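## Task

Place the red earphones inside the small chest's lowest drawer and the black earphones inside its uppermost drawer, then make sure all drawers are closed and the chest stands upright.

## Robot and tools

Robot: two arms, left_arm and right_arm, each with a two-finger gripper and a wrist camera. The fingers point along the gripper's own +z axis and close along its y axis. The reported hand point sits between the finger pads, roughly 1 cm short of the tips.

Frame: all hand positions, velocities and targets use the scene frame. Its origin is at table-top height, halfway between the nominal arm bases, a little behind the table's near edge. +z is up, +x points out across the table, and +y is toward left_arm (arm names do not match image sides). Calibrated bases: left_arm at (+0.001, +0.287, +0.009) m, right_arm at (+0.004, -0.322, +0.007) m, both nearly unrotated. Reported positions and orientations can be a few cm off, worse when reaching far.

The 14-number row: every motion argument is one flat list of 14 numbers covering both arms, each in -1 to 1: left_arm dx, dy, dz, rx, ry, rz, opening, then right_arm in the same order. dx, dy, dz, rx, ry, rz are an offset, not a pose: they are measured from that arm's Hand target as it stood when the action or move began, along scene-frame axes, and rotation is about the Hand target's position. Scale: 1.0 equals 0.6 m for translation or 180 degrees for rotation; rx, ry, rz form a single rotation vector. Opening is absolute: +1 fully open (0.094 m), -1 closed. To leave an arm alone, give it six zeros and repeat its current opening; a 0 opening is itself a command to half-close.

execute_actions(actions, cameras): actions is a list of actions; each action is a table of 1 to 15 rows of 14 numbers, one row per 1/30 s step; a short table repeats its last row up to 15 steps. Every row in an action counts from the action's start pose, not the previous row, and each new action starts from the current Hand target, so sending the same offset twice moves twice as far. An empty actions list returns all camera images and the full state, including the scene number and task. cameras takes names, ["all"], or []; a wrong name voids the call.

move(target, speed, blend, opening_speed, grip_force, blocking, cameras): drives each gripper in a straight line toward target, either one 14-number row or up to 15 rows, all offsets from the same starting Hand targets. speed is path top speed in m/s (0.002 to 2.9, default 0.25; turning limited to twice that in rad/s), one value or one per target. blend (m) rounds corners of a row list; 0 stops at each. opening_speed sets finger speed on the -1 to 1 scale per second (at least 0.2); use it to close gently. grip_force is newtons per pad, 10 to 50, one number or one per arm; it persists, and lower values close slowly. blocking=false returns early while the move continues. Paths do not avoid obstacles or the other arm, and stop after 10 s. Opening changes in later rows happen only once everything is at rest at that row. The result adds a move: line such as done, off_target, moving, held or fault, plus limits (paced means the pose was clipped, held means steps were withheld). done means within 10 mm and 2 degrees; it says nothing about contact.

wait(seconds, cameras): lets time pass without new commands (0 to 3600 s); a running move continues and may end it early. stop(cameras): brakes a running move; braking needs room. zoom_image(camera, region): enlarges [x0, y0, x1, y1] pixels (max 504 by 504) of one camera's newest image; cameras are cam_head_left, cam_head_right, cam_high, cam_low, cam_left_wrist, cam_right_wrist, all 672x504. finished_scene(scene): ends the current scene, given its number, irreversibly; the goal must hold without the robot.

Results: per arm end_effector_position (m) and end_effector_quat_wxyz, Hand target (the last commanded pose after clipping, base for next offsets), Joint positions (last entry is finger opening in m), joint torques, grip_measured (opening on the -1 to 1 scale, reads slightly wide when empty and narrower than a held part), grip_effort_nm (motor effort, negative closing, not pad force), Tool commands, motor temperatures, and step readings of hand positions for actions calls. Joint velocities may be omitted when all are near noise.

Behavior: the controller limits commanded rotation to 40 degrees from the measured one per step. Friction and weight leave grippers short, low or tilted; check position and orientation after each motion and correct it by sending the remaining offset. An arm blocked by something keeps pushing until commanded back past its gripper. Between calls the scene keeps running and the arm holds its last command.

Avoid: fast contact, targets set deep past a surface, dropping or releasing moving items, anything leaving the table, knocking the chest over, and leaving drawers open. Keep the arms and grippers apart, never grip the other arm's fingers, and stay clear of the base bar, spacers, rear plate and low rail. Do not route a path near an arm's own base; go around it. Avoid long stretched holds or pushing at unreachable poses: motors heat, at 75 °C a MOTOR HOT line appears and at 90 °C that arm folds and idles. Joint ranges (rad): waist -2.618 to 3.054, shoulder 0 to 3.142, elbow 0 to 3.142, wrist pitch and yaw ±1.571, wrist roll ±2.094. Loose objects may occasionally be nudged.

Each tool is called after "Call:" by a JSON object that holds its "name" and its "arguments", one argument or row to a line.

## Session

Call:
{"name": "execute_actions", "arguments": {
  "actions": []
}}

Scene clock: 0.00 s.
left_arm: end_effector_position=(+0.3222, +0.2281, +0.2461) grip_measured=+1.000 grip_effort_nm=n/a end_effector_quat_wxyz=(+0.497, +0.147, +0.848, -0.109) | right_arm: end_effector_position=(+0.3770, -0.2573, +0.3590) grip_measured=+1.000 grip_effort_nm=n/a end_effector_quat_wxyz=(+0.628, -0.029, +0.707, +0.323)
Joint positions: left_arm=[-0.021 0.975 0.835 -0.412 0.336 0.147 0.094] | right_arm=[-0.082 1.08 0.863 0.22 -0.616 0.437 0.094]
Joint velocities: within noise
Joint torques (N m): no reading
Motor temperatures (°C): left_arm=[28 32 29 36 24 26 25] | right_arm=[25 33 36 39 25 24 23]
Heat: left arm: 36 °C; right arm: 39 °C.
Hand target: left_arm +0.3222, +0.2284, +0.2474; +0.497, +0.147, +0.848, -0.108 | right_arm +0.3758, -0.2566, +0.3654; +0.633, -0.034, +0.702, +0.324
Tool commands: left_gripper/opening=+1.0 right_gripper/opening=+1.0

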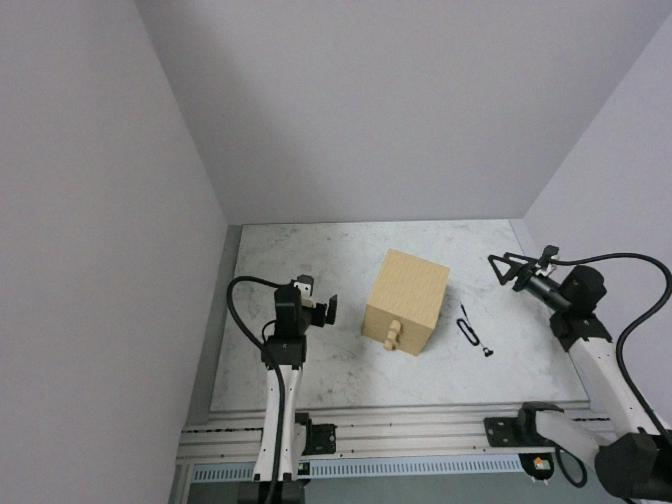

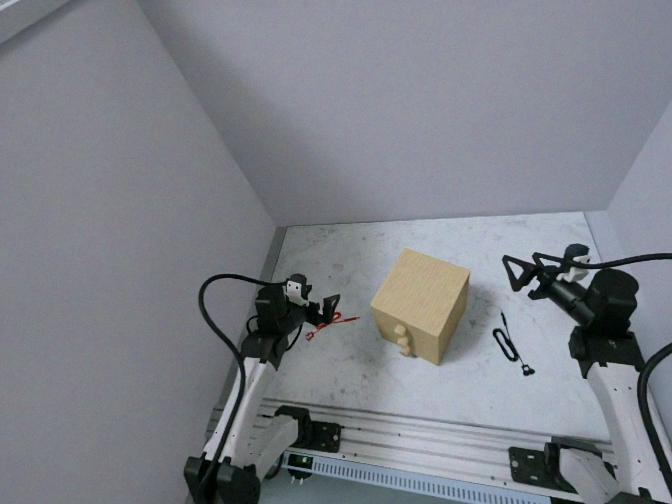

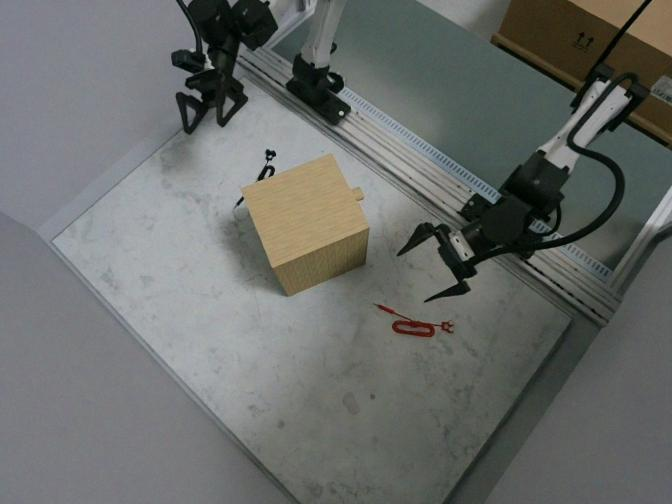

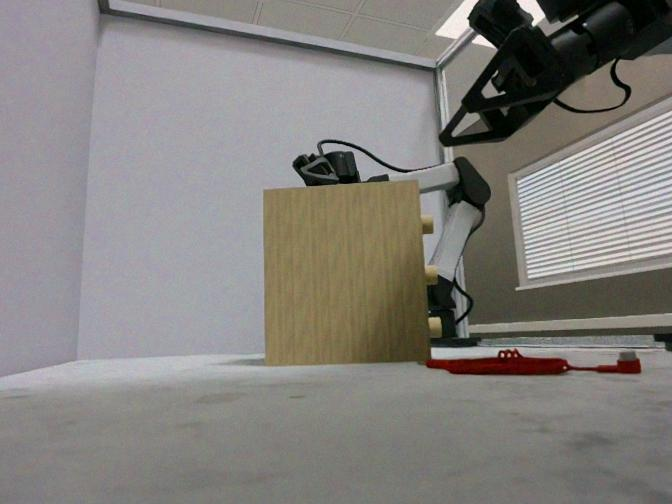

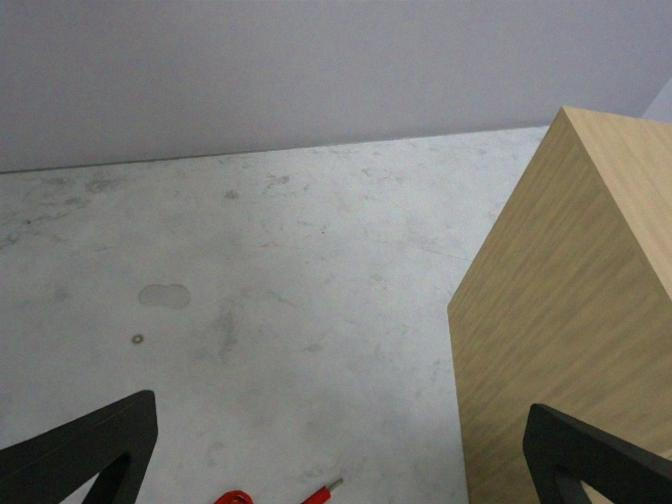

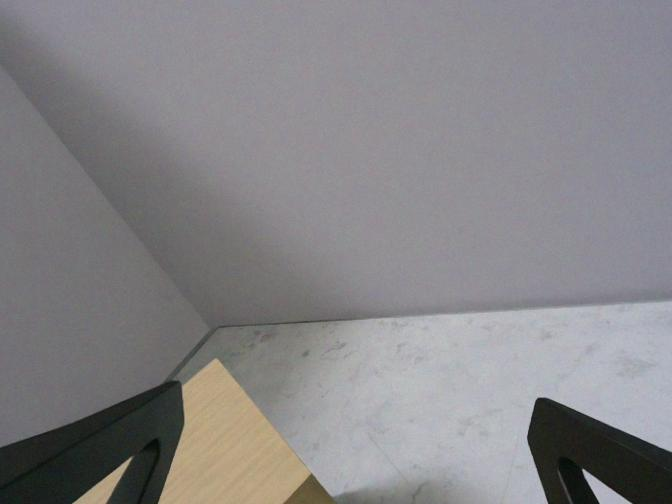

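Call:
{"name": "move", "arguments": {
  "target": [0.03,0.07,0.09,0.0725,0.334,0.0986,1,-0.15,-0.09,-0.11,-0.229,0.448,-0.024,1],
  "speed": 0.4,
  "cameras": ["all"]
}}

Call:
{"name": "zoom_image", "arguments": {
  "camera": "cam_head_left",
  "region": [300, 220, 520, 385]
}}

Call:
{"name": "zoom_image", "arguments": {
  "camera": "cam_head_right",
  "region": [300, 220, 520, 385]
}}

Scene clock: 46.60 s.
left_arm: end_effector_position=(+0.3360, +0.2696, +0.3015) grip_measured=+1.000 grip_effort_nm=0.00 end_effector_quat_wxyz=(+0.190, +0.005, +0.982, -0.014) | right_arm: end_effector_position=(+0.3081, -0.3106, +0.3077) grip_measured=+1.000 grip_effort_nm=0.04 end_effector_quat_wxyz=(+0.233, -0.003, +0.972, +0.011)
Joint positions: left_arm=[-0.059 1.66 2.019 -1.564 0.017 -0.035 0.094] | right_arm=[0.046 1.438 1.818 -1.477 -0.013 0.025 0.094]
Joint torques (N m): left_arm=[-0.35 -4.42 9.31 1.32 -0.21 -0.04] | right_arm=[0.61 -6.48 4.12 0.6 0.11 0.09]
Motor temperatures (°C): left_arm=[28 31 35 45 24 25 25] | right_arm=[25 34 42 44 25 23 23]
Heat: left arm: 45 °C; right arm: 44 °C.
Hand target: left_arm +0.3402, +0.2703, +0.3012; -0.001, -0.001, +1.000, +0.000 | right_arm +0.2858, -0.3106, +0.2995; +0.001, +0.000, +1.000, +0.001
Off the commanded pose: left_arm 0.004 m, 22 deg | right_arm 0.024 m, 27 deg.
joint sent to its limit (left arm) — joint 4 (wrist pitch), lower limit. The joint targets are off in orientation, not in position.
joint sent to its limit (right arm) — joint 4 (wrist pitch), lower limit. The joint targets are off in orientation, not in position.
move: off_target (left_arm, right_arm)

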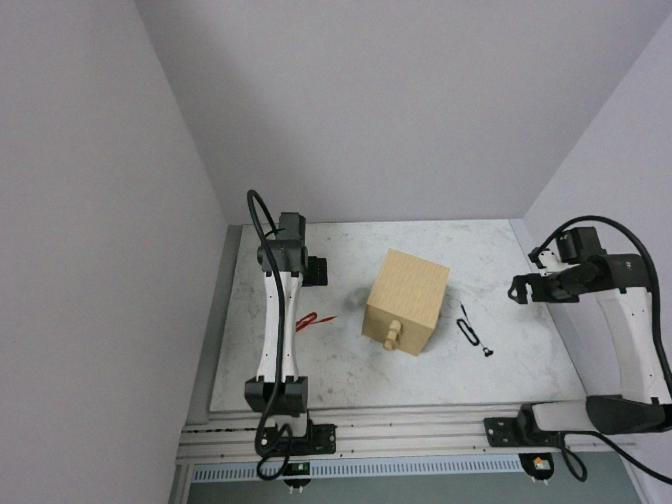

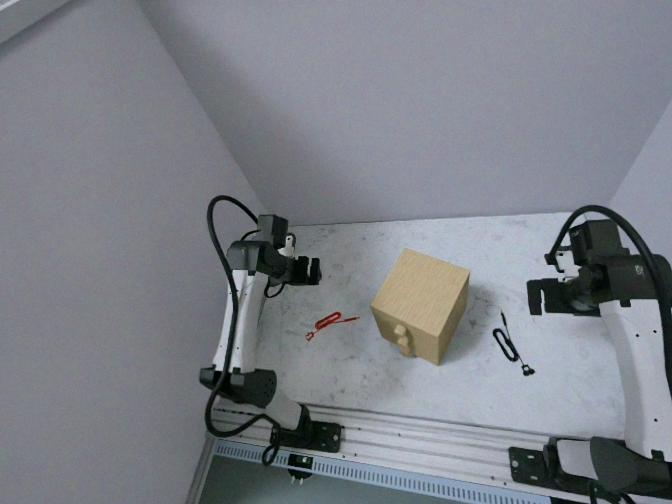

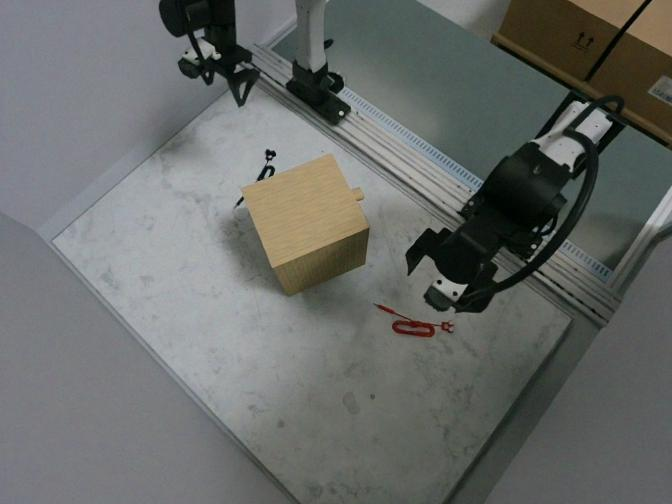

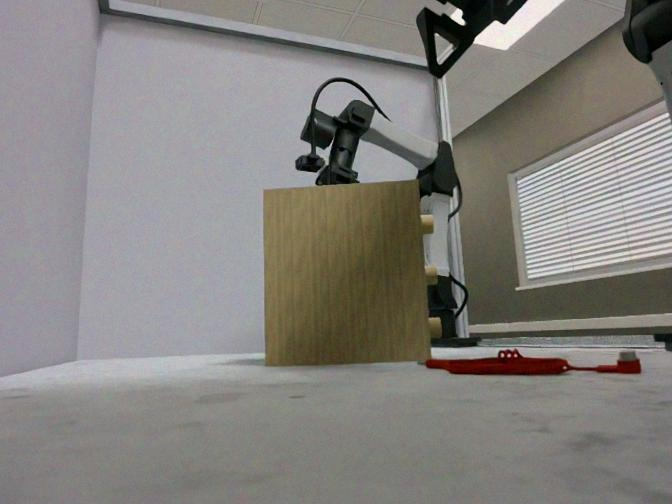

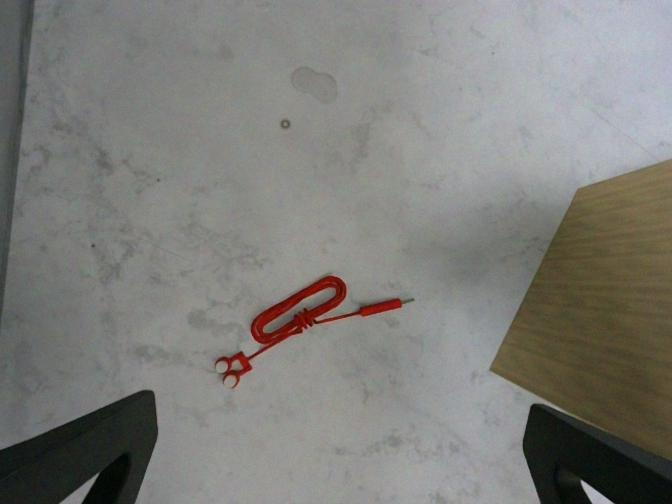

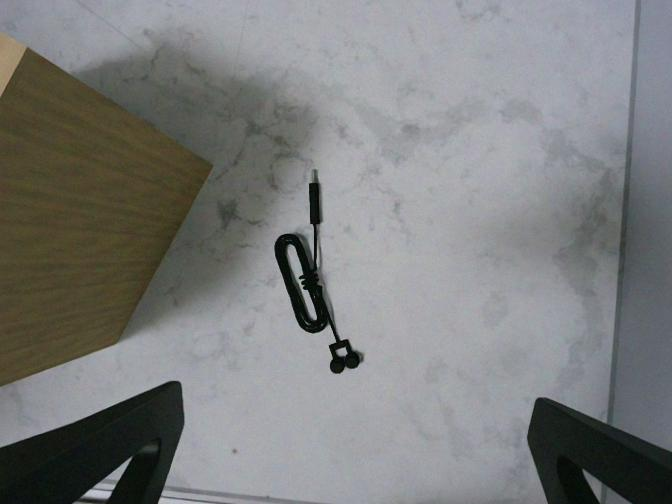

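Scaled by 2.291 from the camera's image (finer frame: 960x720).

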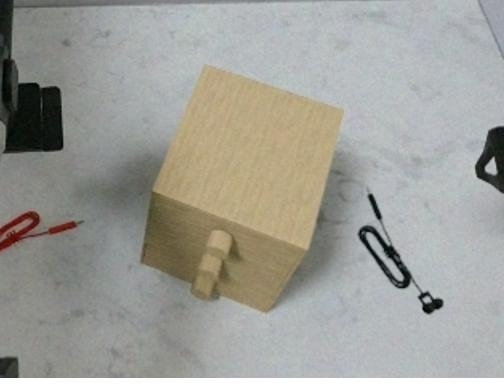

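Scaled by 2.291 from the camera's image (finer frame: 960x720).

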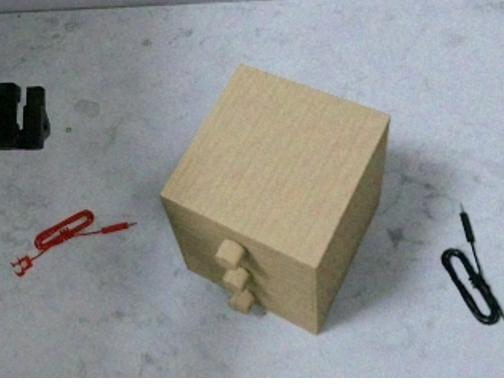

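Call:
{"name": "move", "arguments": {
  "target": [-0.275,-0.364,-0.302,-0.0305,-0.165,-0.114,0.2,0.04,0.031,-0.299,0.017,-0.11,0.094,1],
  "speed": 0.4,
  "cameras": ["all"]
}}

Call:
{"name": "zoom_image", "arguments": {
  "camera": "cam_head_right",
  "region": [300, 220, 520, 385]
}}

Scene clock: 92.50 s.
left_arm: end_effector_position=(+0.1742, +0.0497, +0.1289) grip_measured=+0.202 grip_effort_nm=-0.12 end_effector_quat_wxyz=(+0.253, +0.180, +0.949, -0.060) | right_arm: end_effector_position=(+0.3136, -0.2948, +0.1301) grip_measured=+1.000 grip_effort_nm=0.03 end_effector_quat_wxyz=(+0.187, -0.139, +0.972, +0.021)
Joint positions: left_arm=[-1.134 1.278 0.923 -0.806 -0.313 -0.678 0.056] | right_arm=[0.061 1.373 1.06 -0.884 -0.079 -0.225 0.094]
Joint torques (N m): left_arm=[-0.5 -2.7 6.58 1.69 -0.52 -0.02] | right_arm=[0.28 -4.22 4.93 1.25 -0.13 -0.14]
Motor temperatures (°C): left_arm=[27 32 39 38 24 25 25] | right_arm=[25 37 40 39 25 23 23]
Heat: left arm: 39 °C; right arm: 40 °C.
Hand target: left_arm +0.1752, +0.0520, +0.1200; +0.253, +0.176, +0.950, -0.047 | right_arm +0.3098, -0.2920, +0.1201; +0.172, -0.146, +0.974, +0.027
Off the commanded pose: left_arm 0.009 m, 2 deg | right_arm 0.011 m, 2 deg.
move: off_target (right_arm)

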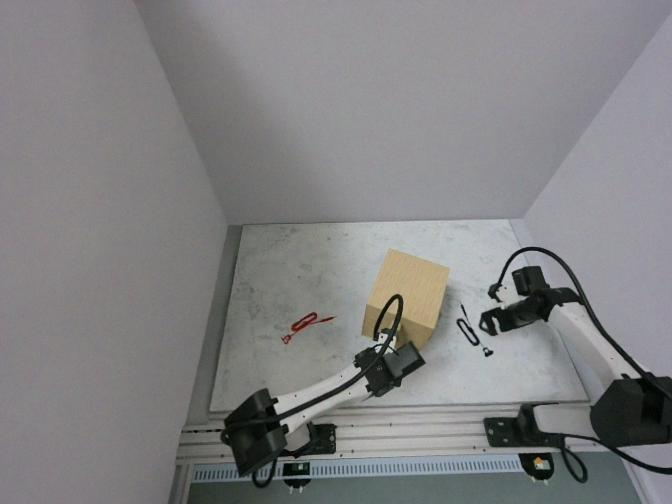

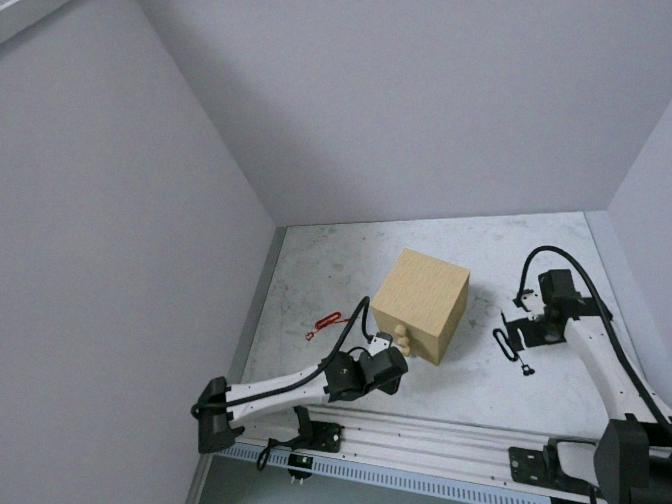

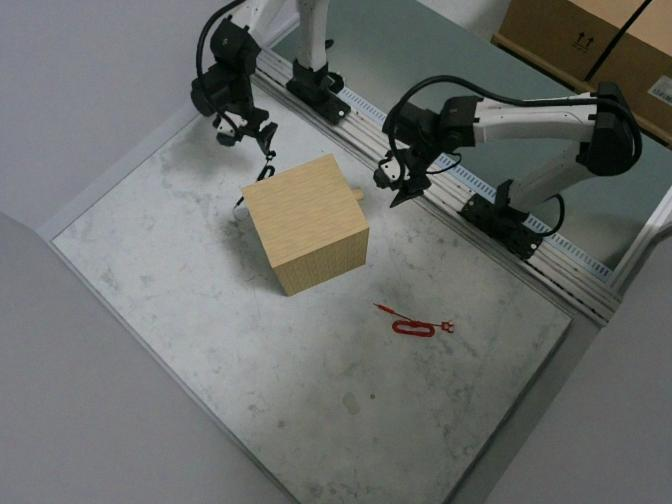

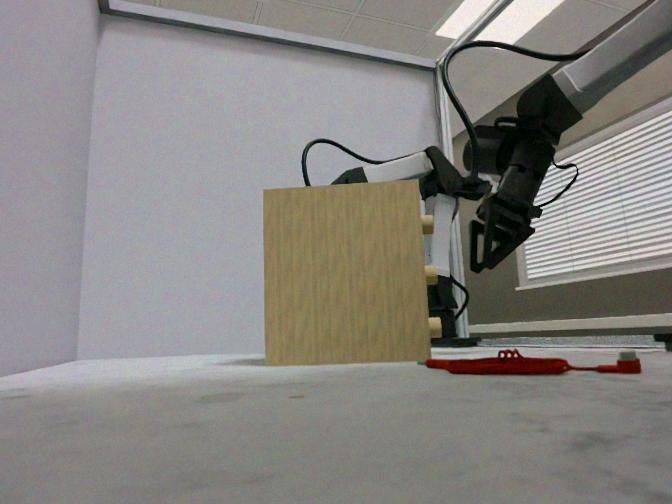

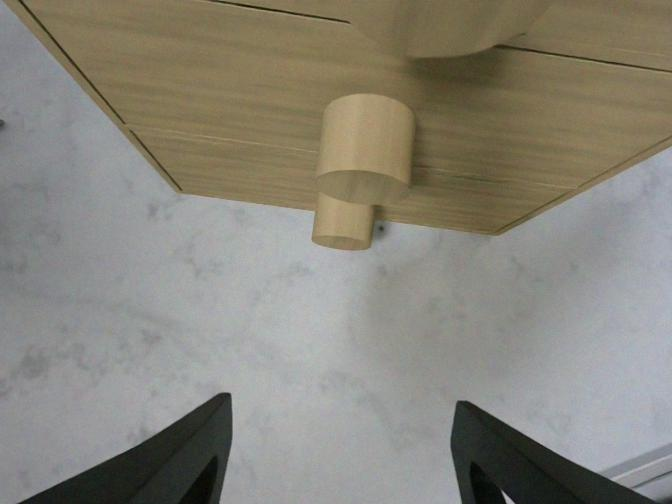

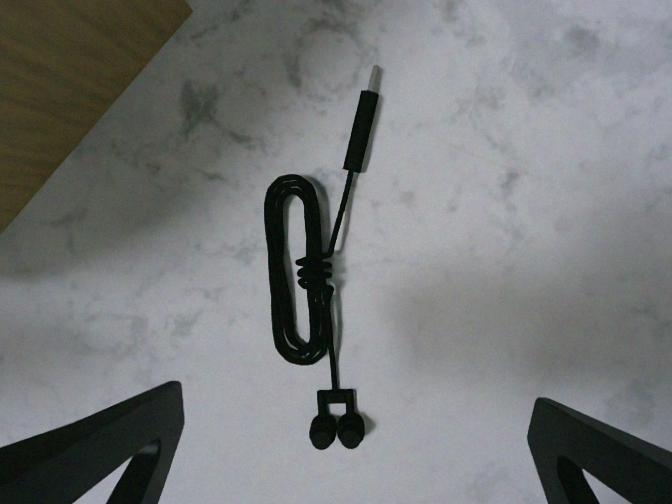

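Scaled by 2.291 from the camera's image (finer frame: 960x720).

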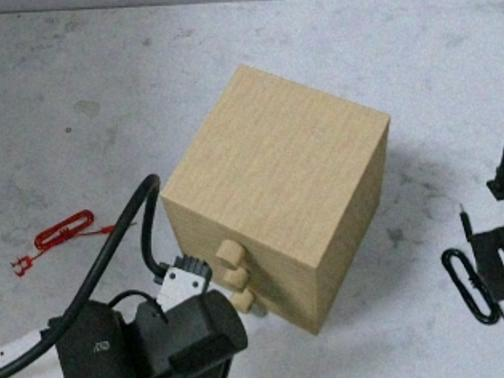

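Call:
{"name": "move", "arguments": {
  "target": [
    [0.0,0.022,-0.1,-0.0563,-0.1296,-0.0276,0.2,0.02,0.028,-0.1,0,0,0,0.4],
    [0.148,-0.057,-0.113,-0.0563,-0.1296,-0.0276,0.2,0.02,0.028,-0.1,0,0,0,0.4]
  ],
  "speed": 0.25,
  "cameras": ["all"]
}}

Call:
{"name": "zoom_image", "arguments": {
  "camera": "cam_head_right",
  "region": [300, 220, 520, 385]
}}

Scene clock: 136.63 s.
left_arm: end_effector_position=(+0.2546, +0.0229, +0.0463) grip_measured=+0.202 grip_effort_nm=-0.11 end_effector_quat_wxyz=(+0.440, +0.202, +0.869, -0.107) | right_arm: end_effector_position=(+0.3269, -0.2757, +0.0692) grip_measured=+0.402 grip_effort_nm=-0.07 end_effector_quat_wxyz=(+0.186, -0.149, +0.971, +0.028)
Joint positions: left_arm=[-1.011 1.563 0.468 0.38 -0.407 -0.354 0.056] | right_arm=[0.12 1.484 0.907 -0.62 -0.075 -0.188 0.066]
Joint torques (N m): left_arm=[0.73 -3.75 9.06 2.55 -0.4 0.32] | right_arm=[0.57 -5.15 4.7 1.26 0.04 0.09]
Heat: left arm: 40 °C; right arm: 39 °C.
Hand target: left_arm +0.2640, +0.0177, +0.0523; +0.452, +0.199, +0.863, -0.105 | right_arm +0.3217, -0.2751, +0.0600; +0.172, -0.147, +0.974, +0.027
Off the commanded pose: left_arm 0.012 m, 2 deg | right_arm 0.010 m, 2 deg.
move: off_target (left_arm)

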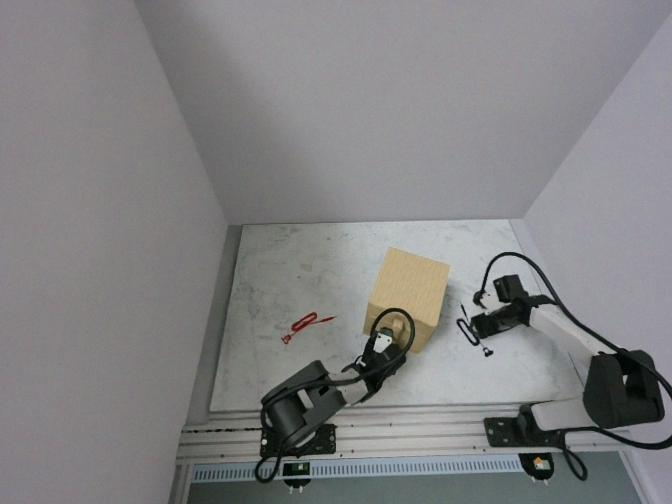

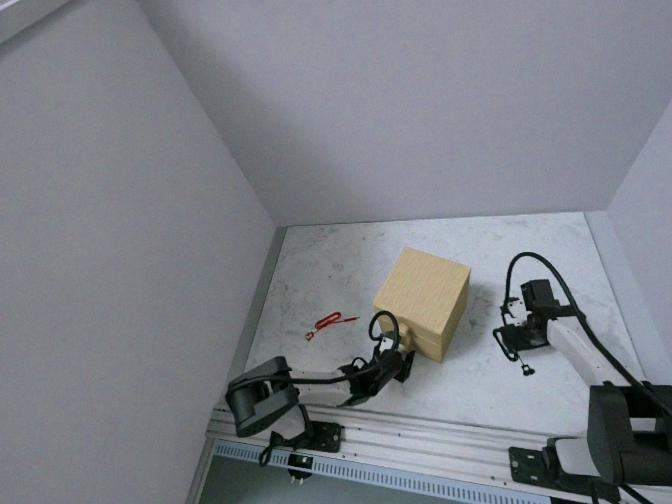

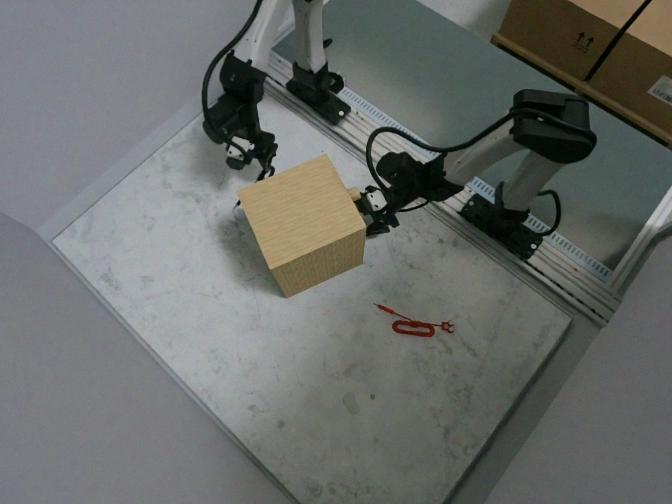

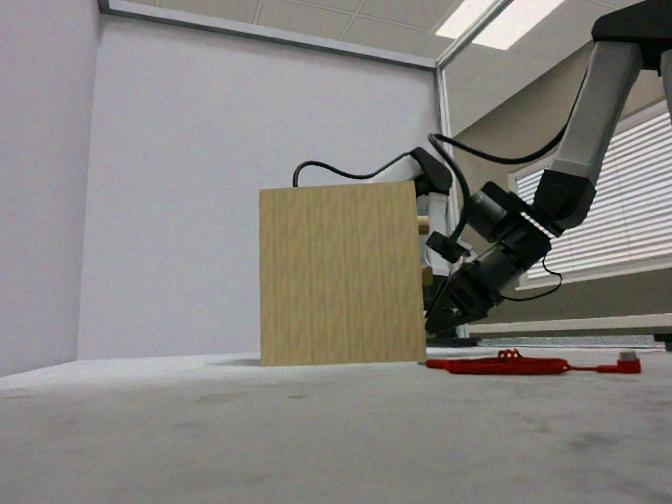

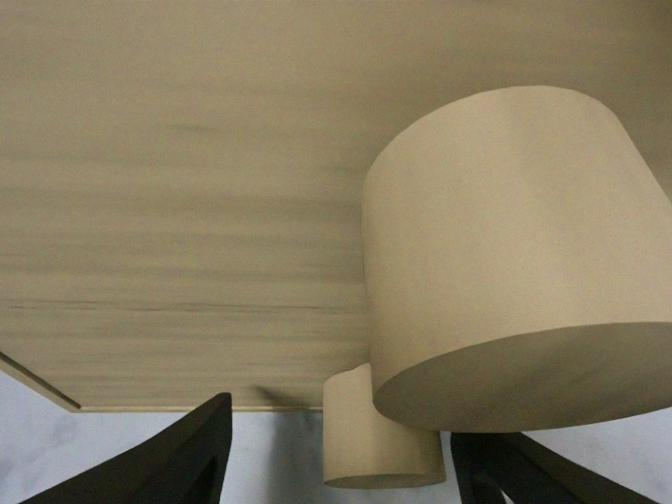

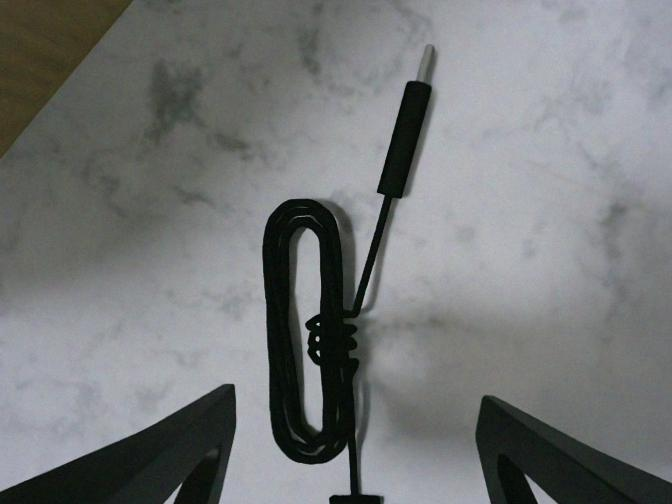

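Scaled by 2.291 from the camera's image (finer frame: 960x720).

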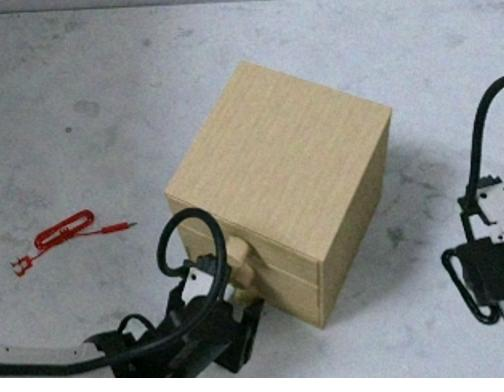

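Call:
{"name": "move", "arguments": {
  "target": [
    [-0.083,0.03,0.003,0,0,0,0.2,0.0,0.028,0,0,0,0,0.4],
    [-0.083,0.02,0.003,-0.0487,-0.0999,0,0.2,0.022,0.028,-0.093,0,0,0,0.4],
    [0.013,-0.023,0.002,-0.0487,-0.0999,0,0.2,0.022,0.028,-0.093,0,0,0,0.4],
    [0.013,-0.023,0.002,-0.0487,-0.0999,0,-0.7,0.022,0.028,-0.093,0,0,0,-0.95]
  ],
  "grip_force": [50, 35],
  "speed": 0.15,
  "cameras": ["cam_head_right","cam_left_wrist","cam_right_wrist"]
}}

Scene clock: 173.67 s.
left_arm: end_effector_position=(+0.2657, +0.0122, +0.0503) grip_measured=-0.425 grip_effort_nm=-1.04 end_effector_quat_wxyz=(+0.590, +0.178, +0.777, -0.128) | right_arm: end_effector_position=(+0.3550, -0.2602, +0.0281) grip_measured=-0.840 grip_effort_nm=-0.67 end_effector_quat_wxyz=(+0.216, -0.145, +0.965, +0.012)
Joint positions: left_arm=[-1.075 1.935 0.323 1.26 -0.586 -0.197 0.027] | right_arm=[0.184 1.628 0.843 -0.347 -0.019 -0.128 0.008]
Joint velocities: left_arm=[0.007 0.002 -0.007 -0.168 -0.037 0.022 0] | right_arm=[within noise]
Joint torques (N m): left_arm=[1.02 -4.44 6.54 2.88 0 0.24] | right_arm=[-0.05 -4.53 3.14 1.11 -0.27 0.03]
Motor temperatures (°C): left_arm=[27 32 37 47 24 24 25] | right_arm=[25 35 38 39 25 23 23]
Heat: left arm: 47 °C; right arm: 39 °C.
Hand target: left_arm +0.2719, +0.0039, +0.0535; +0.595, +0.178, +0.771, -0.138 | right_arm +0.3350, -0.2583, +0.0042; +0.172, -0.146, +0.974, +0.027
Off the commanded pose: left_arm 0.011 m, 2 deg | right_arm 0.031 m, 5 deg.
grip_force (N): 50, 35
move: off_target (left_arm, right_arm); target 4's new opening was sent with right_arm's hand 0.024 m and 2 deg from that target

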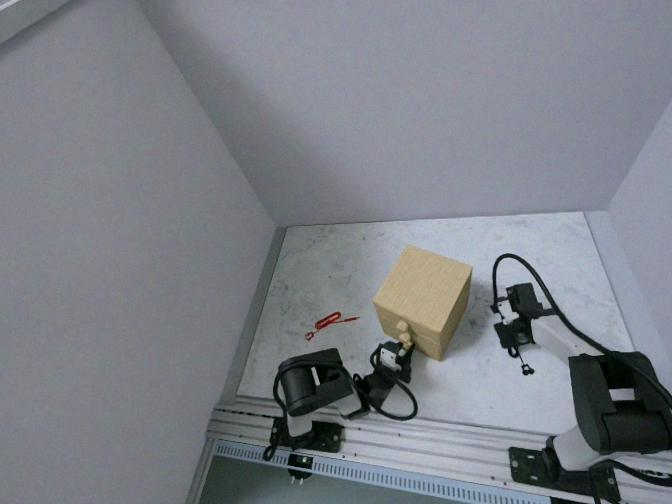

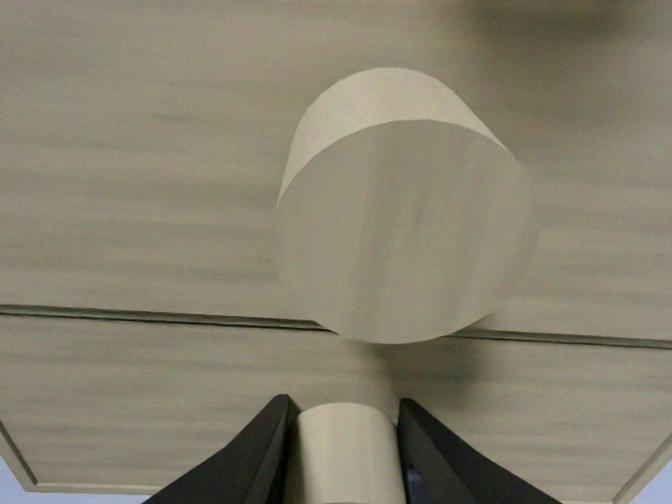

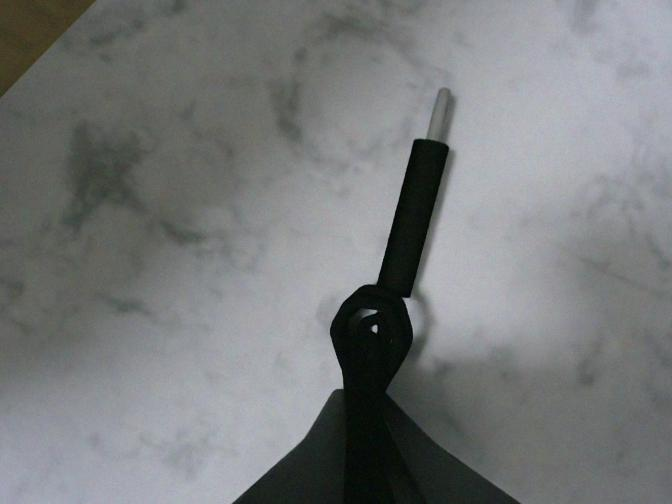

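Call:
{"name": "move", "arguments": {
  "target": [-0.163,0.072,0.0,0,0,0,-0.7,-0.04,-0.08,0.5,0,0,0,-0.95],
  "speed": 0.15,
  "cameras": ["cam_head_right","cam_left_wrist","cam_right_wrist"]
}}

Call:
{"name": "zoom_image", "arguments": {
  "camera": "cam_head_right",
  "region": [300, 220, 520, 385]
}}

Scene clock: 184.10 s.
left_arm: end_effector_position=(+0.1767, +0.0488, +0.0484) grip_measured=-0.425 grip_effort_nm=-1.04 end_effector_quat_wxyz=(+0.593, +0.181, +0.775, -0.127) | right_arm: end_effector_position=(+0.3233, -0.3064, +0.3082) grip_measured=-0.876 grip_effort_nm=-0.72 end_effector_quat_wxyz=(+0.235, -0.141, +0.962, +0.015)
Joint positions: left_arm=[-1.437 1.794 0.079 1.235 -0.919 -0.383 0.027] | right_arm=[0.01 1.498 1.872 -1.477 -0.1 -0.274 0.006]
Joint torques (N m): left_arm=[-0.95 -6.22 2.69 2.43 -0.35 0.1] | right_arm=[-0.46 -4.53 7.47 0.58 -0.15 -0.12]
Heat: left arm: 47 °C; right arm: 38 °C.
Hand target: left_arm +0.1740, +0.0471, +0.0536; +0.595, +0.178, +0.771, -0.138 | right_arm +0.3109, -0.3064, +0.3042; +0.172, -0.146, +0.974, +0.027
Off the commanded pose: left_arm 0.006 m, 1 deg | right_arm 0.013 m, 7 deg.
joint sent to its limit (right arm) — joint 4 (wrist pitch), lower limit. The joint targets are off in orientation, not in position.
grip_force (N): 50, 35
move: off_target (right_arm)

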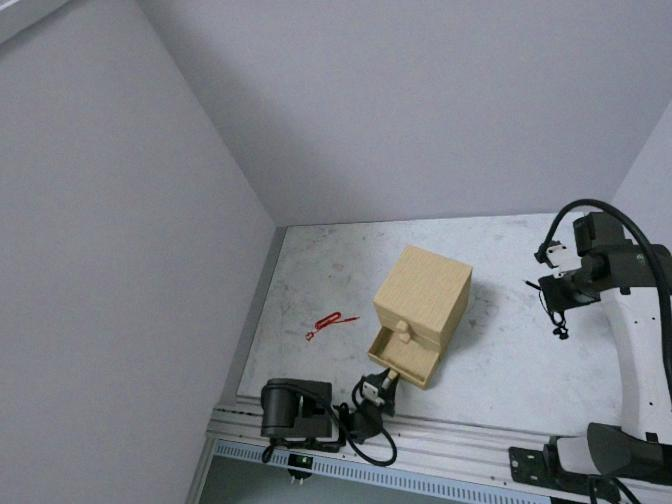

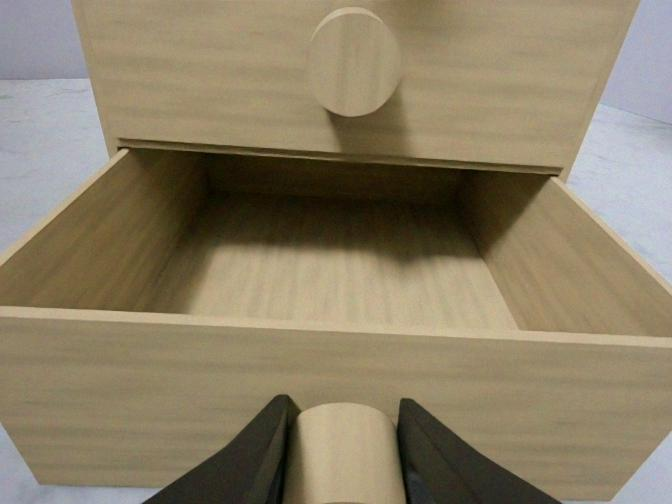

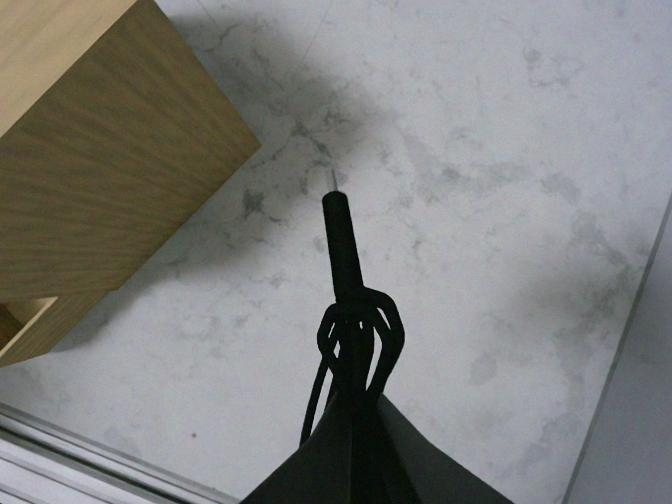

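Scaled by 2.291 from the camera's image (finer frame: 960x720).

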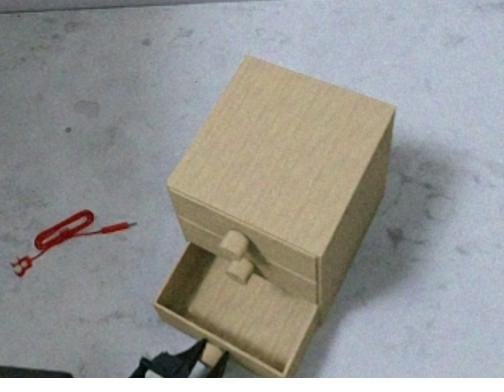

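Call:
{"name": "move", "arguments": {
  "target": [
    [0.001,0,0,0,0,0,0.1,0,0,0,0,0,0,-0.95],
    [-0.07,0.035,0,0,0,0,0.1,0,0,0,0,0,0,-0.95],
    [-0.05,0.15,0.2,0,0,0,0.1,0,0,0,0,0,0,-0.95],
    [0.327,0.447,0.121,0.2294,0.2453,-0.1874,0.1,0,0,0,0,0,0,-0.95]
  ],
  "speed": 0.35,
  "blend": [0,0.02,0.03,0],
  "cameras": ["cam_head_left","cam_left_wrist","cam_head_right"]
}}

Scene clock: 202.77 s.
left_arm: end_effector_position=(+0.3641, +0.3165, +0.1282) grip_measured=+0.098 grip_effort_nm=0.11 end_effector_quat_wxyz=(+0.112, +0.503, +0.853, -0.078) | right_arm: end_effector_position=(+0.3233, -0.3064, +0.3082) grip_measured=-0.876 grip_effort_nm=-0.72 end_effector_quat_wxyz=(+0.235, -0.141, +0.962, +0.015)
Joint positions: left_arm=[0.188 1.882 1.602 -1.246 0.266 1.264 0.052] | right_arm=[0.01 1.498 1.872 -1.477 -0.1 -0.274 0.006]
Joint torques (N m): left_arm=[-0.44 -6.71 10.13 0.52 0.21 0.3] | right_arm=[-0.44 -4.51 7.49 0.57 -0.14 -0.14]
Heat: left arm: 46 °C; right arm: 39 °C.
Hand target: left_arm +0.3704, +0.3152, +0.1262; +0.112, +0.512, +0.848, -0.081 | right_arm +0.3109, -0.3065, +0.3042; +0.172, -0.146, +0.974, +0.027
Off the commanded pose: left_arm 0.007 m, 1 deg | right_arm 0.013 m, 7 deg.
joint sent to its limit (right arm) — joint 4 (wrist pitch), lower limit. The joint targets are off in orientation, not in position.
grip_force (N): 50, 35
move: done; limits=paced
Images, in order (width x height): cam_head_left 672x504, cam_head_right 672x504, cam_left_wrist 672x504.

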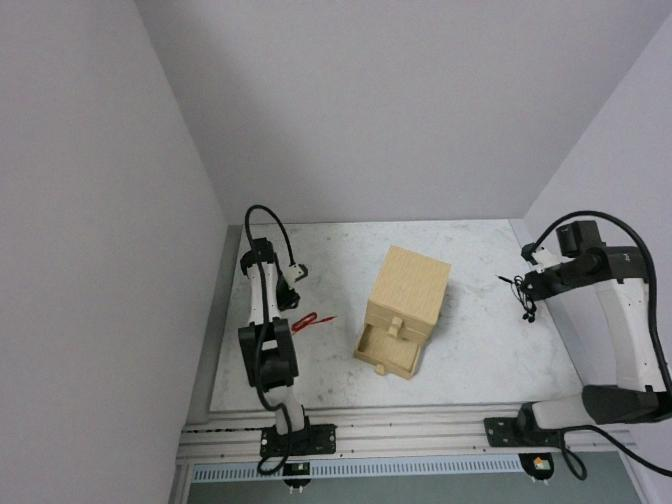

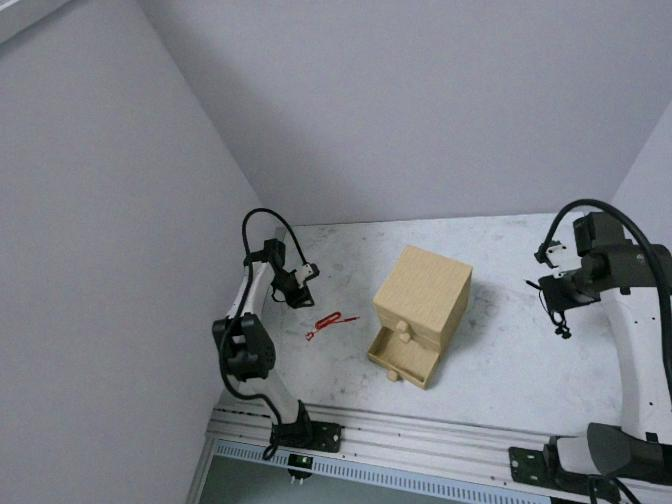

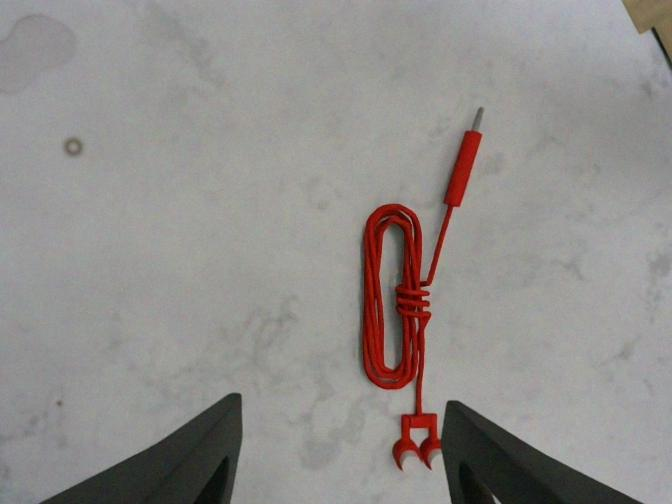

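Call:
{"name": "move", "arguments": {
  "target": [
    [-0.007,-0.078,-0.1,0,0,0,0.1,0,0,0,0,0,0,-0.95],
    [-0.007,-0.078,-0.193,0,0,0,0.1,0,0,0,0,0,0,-0.95],
    [-0.007,-0.078,-0.193,0,0,0,-0.95,0,0,0,0,0,0,-0.95],
    [-0.007,-0.078,0.16,0,0,0,-0.95,0,0,0,0,0,0,-0.95]
  ],
  "speed": [0.25,0.12,0.2,0.3],
  "blend": [0.01,0,0,0],
  "grip_force": [35, 35],
  "cameras": ["cam_head_left","cam_left_wrist","cam_head_right"]
}}

Call:
{"name": "zoom_image", "arguments": {
  "camera": "cam_head_left",
  "region": [300, 220, 520, 385]
}}

Scene clock: 224.73 s.
left_arm: end_effector_position=(+0.3609, +0.2692, +0.2232) grip_measured=-0.948 grip_effort_nm=-0.12 end_effector_quat_wxyz=(+0.124, +0.509, +0.849, -0.074) | right_arm: end_effector_position=(+0.3233, -0.3064, +0.3082) grip_measured=-0.876 grip_effort_nm=-0.72 end_effector_quat_wxyz=(+0.235, -0.141, +0.962, +0.015)
Joint positions: left_arm=[0.06 1.874 1.971 -1.566 0.266 1.143 0.002] | right_arm=[0.01 1.498 1.872 -1.477 -0.1 -0.274 0.006]
Joint torques (N m): left_arm=[-0.38 -6.63 9.91 0.65 0.14 0.11] | right_arm=[-0.46 -4.51 7.49 0.57 -0.14 -0.13]
Motor temperatures (°C): left_arm=[27 34 37 40 24 24 26] | right_arm=[25 34 40 36 25 23 24]
Heat: left arm: 40 °C; right arm: 40 °C.
Hand target: left_arm +0.3662, +0.2684, +0.2222; +0.112, +0.512, +0.848, -0.081 | right_arm +0.3109, -0.3065, +0.3042; +0.172, -0.146, +0.974, +0.027
Off the commanded pose: left_arm 0.005 m, 2 deg | right_arm 0.013 m, 7 deg.
joint sent to its limit (left arm) — joint 4 (wrist pitch), lower limit. The joint targets still meet the commanded pose.
joint sent to its limit (right arm) — joint 4 (wrist pitch), lower limit. The joint targets are off in orientation, not in position.
grip_force (N): 35, 35
move: done; target 3's new opening was sent with left_arm's hand 0.015 m and 2 deg from that target
Images, in order (width x height): cam_head_left 672x504, cam_head_right 672x504, cam_left_wrist 672x504.

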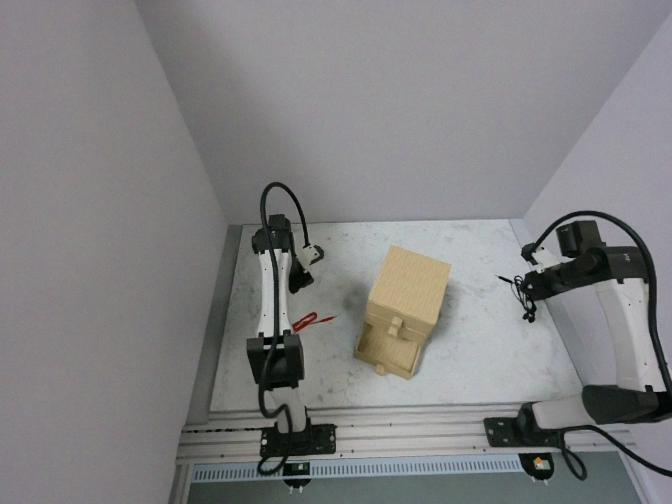

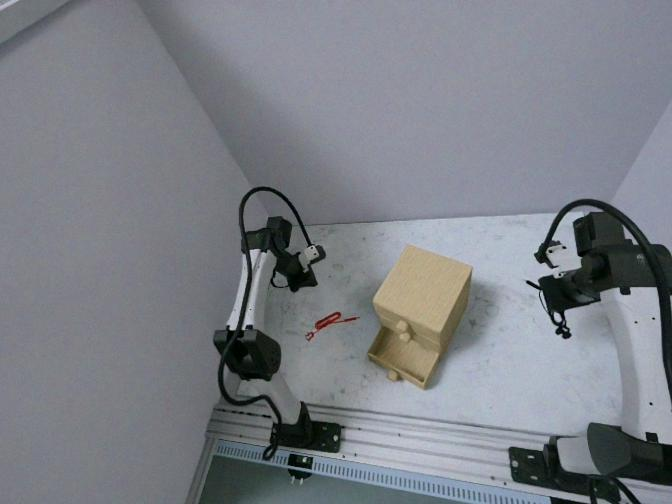

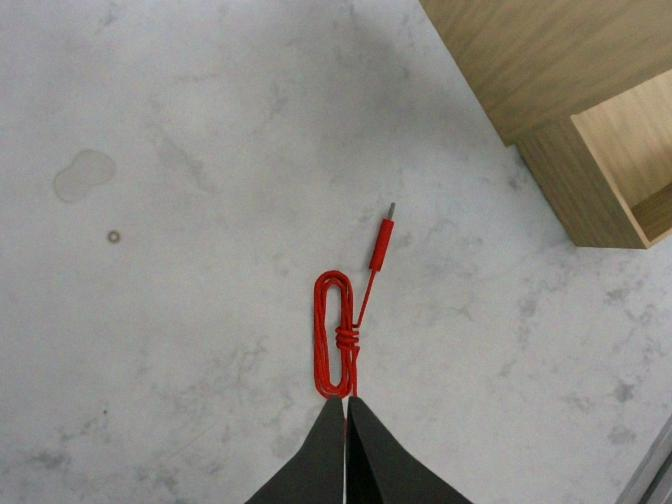

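Scaled by 2.291 from the camera's image (finer frame: 960x720).

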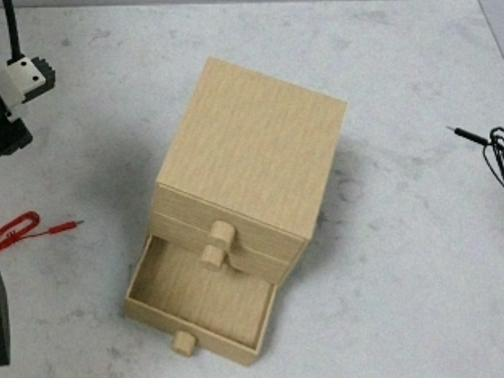

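Call:
{"name": "move", "arguments": {
  "target": [
    [-0.017,0.029,-0.26,0,0,0,0.1,0,0,0,0,0,0,-0.95],
    [-0.017,0.029,-0.357,0,0,0,0.1,0,0,0,0,0,0,-0.95],
    [-0.017,0.029,-0.357,0,0,0,-0.95,0,0,0,0,0,0,-0.95],
    [-0.017,0.029,0.0,0,0,0,-0.95,0,0,0,0,0,0,-0.95]
  ],
  "speed": [0.3,0.12,0.2,0.3],
  "blend": [0.01,0,0,0],
  "cameras": ["cam_left_wrist"]
}}

Scene clock: 256.93 s.
left_arm: end_effector_position=(+0.3505, +0.2831, +0.2223) grip_measured=-0.822 grip_effort_nm=-0.76 end_effector_quat_wxyz=(+0.122, +0.511, +0.848, -0.072) | right_arm: end_effector_position=(+0.3233, -0.3064, +0.3082) grip_measured=-0.876 grip_effort_nm=-0.72 end_effector_quat_wxyz=(+0.235, -0.141, +0.962, +0.015)
Joint positions: left_arm=[0.101 1.839 1.924 -1.567 0.264 1.191 0.008] | right_arm=[0.01 1.498 1.872 -1.477 -0.1 -0.274 0.006]
Joint torques (N m): left_arm=[0.59 -6.32 9.87 0.61 0.19 0.18] | right_arm=[-0.46 -4.52 7.5 0.57 -0.14 -0.14]
Heat: left arm: 41 °C; right arm: 41 °C.
Hand target: left_arm +0.3559, +0.2858, +0.2222; +0.112, +0.512, +0.848, -0.081 | right_arm +0.3109, -0.3065, +0.3042; +0.172, -0.146, +0.974, +0.027
Off the commanded pose: left_arm 0.006 m, 2 deg | right_arm 0.013 m, 7 deg.
joint sent to its limit (left arm) — joint 4 (wrist pitch), lower limit. The joint targets still meet the commanded pose.
joint sent to its limit (right arm) — joint 4 (wrist pitch), lower limit. The joint targets are off in orientation, not in position.
grip_force (N): 35, 35
move: done; target 3's new opening was sent with left_arm's hand 0.014 m and 1 deg from that target

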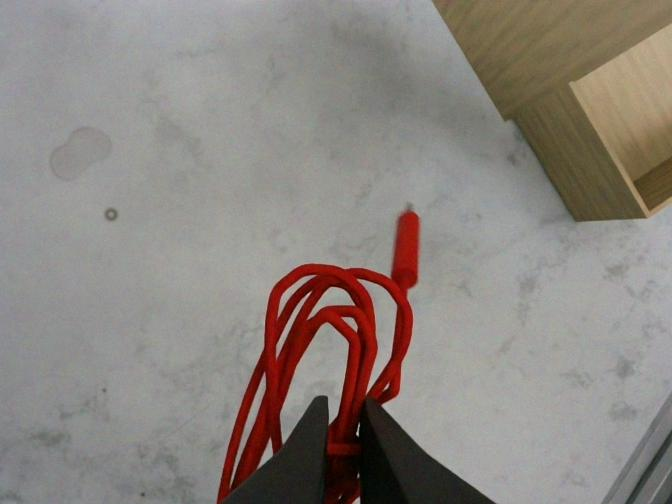

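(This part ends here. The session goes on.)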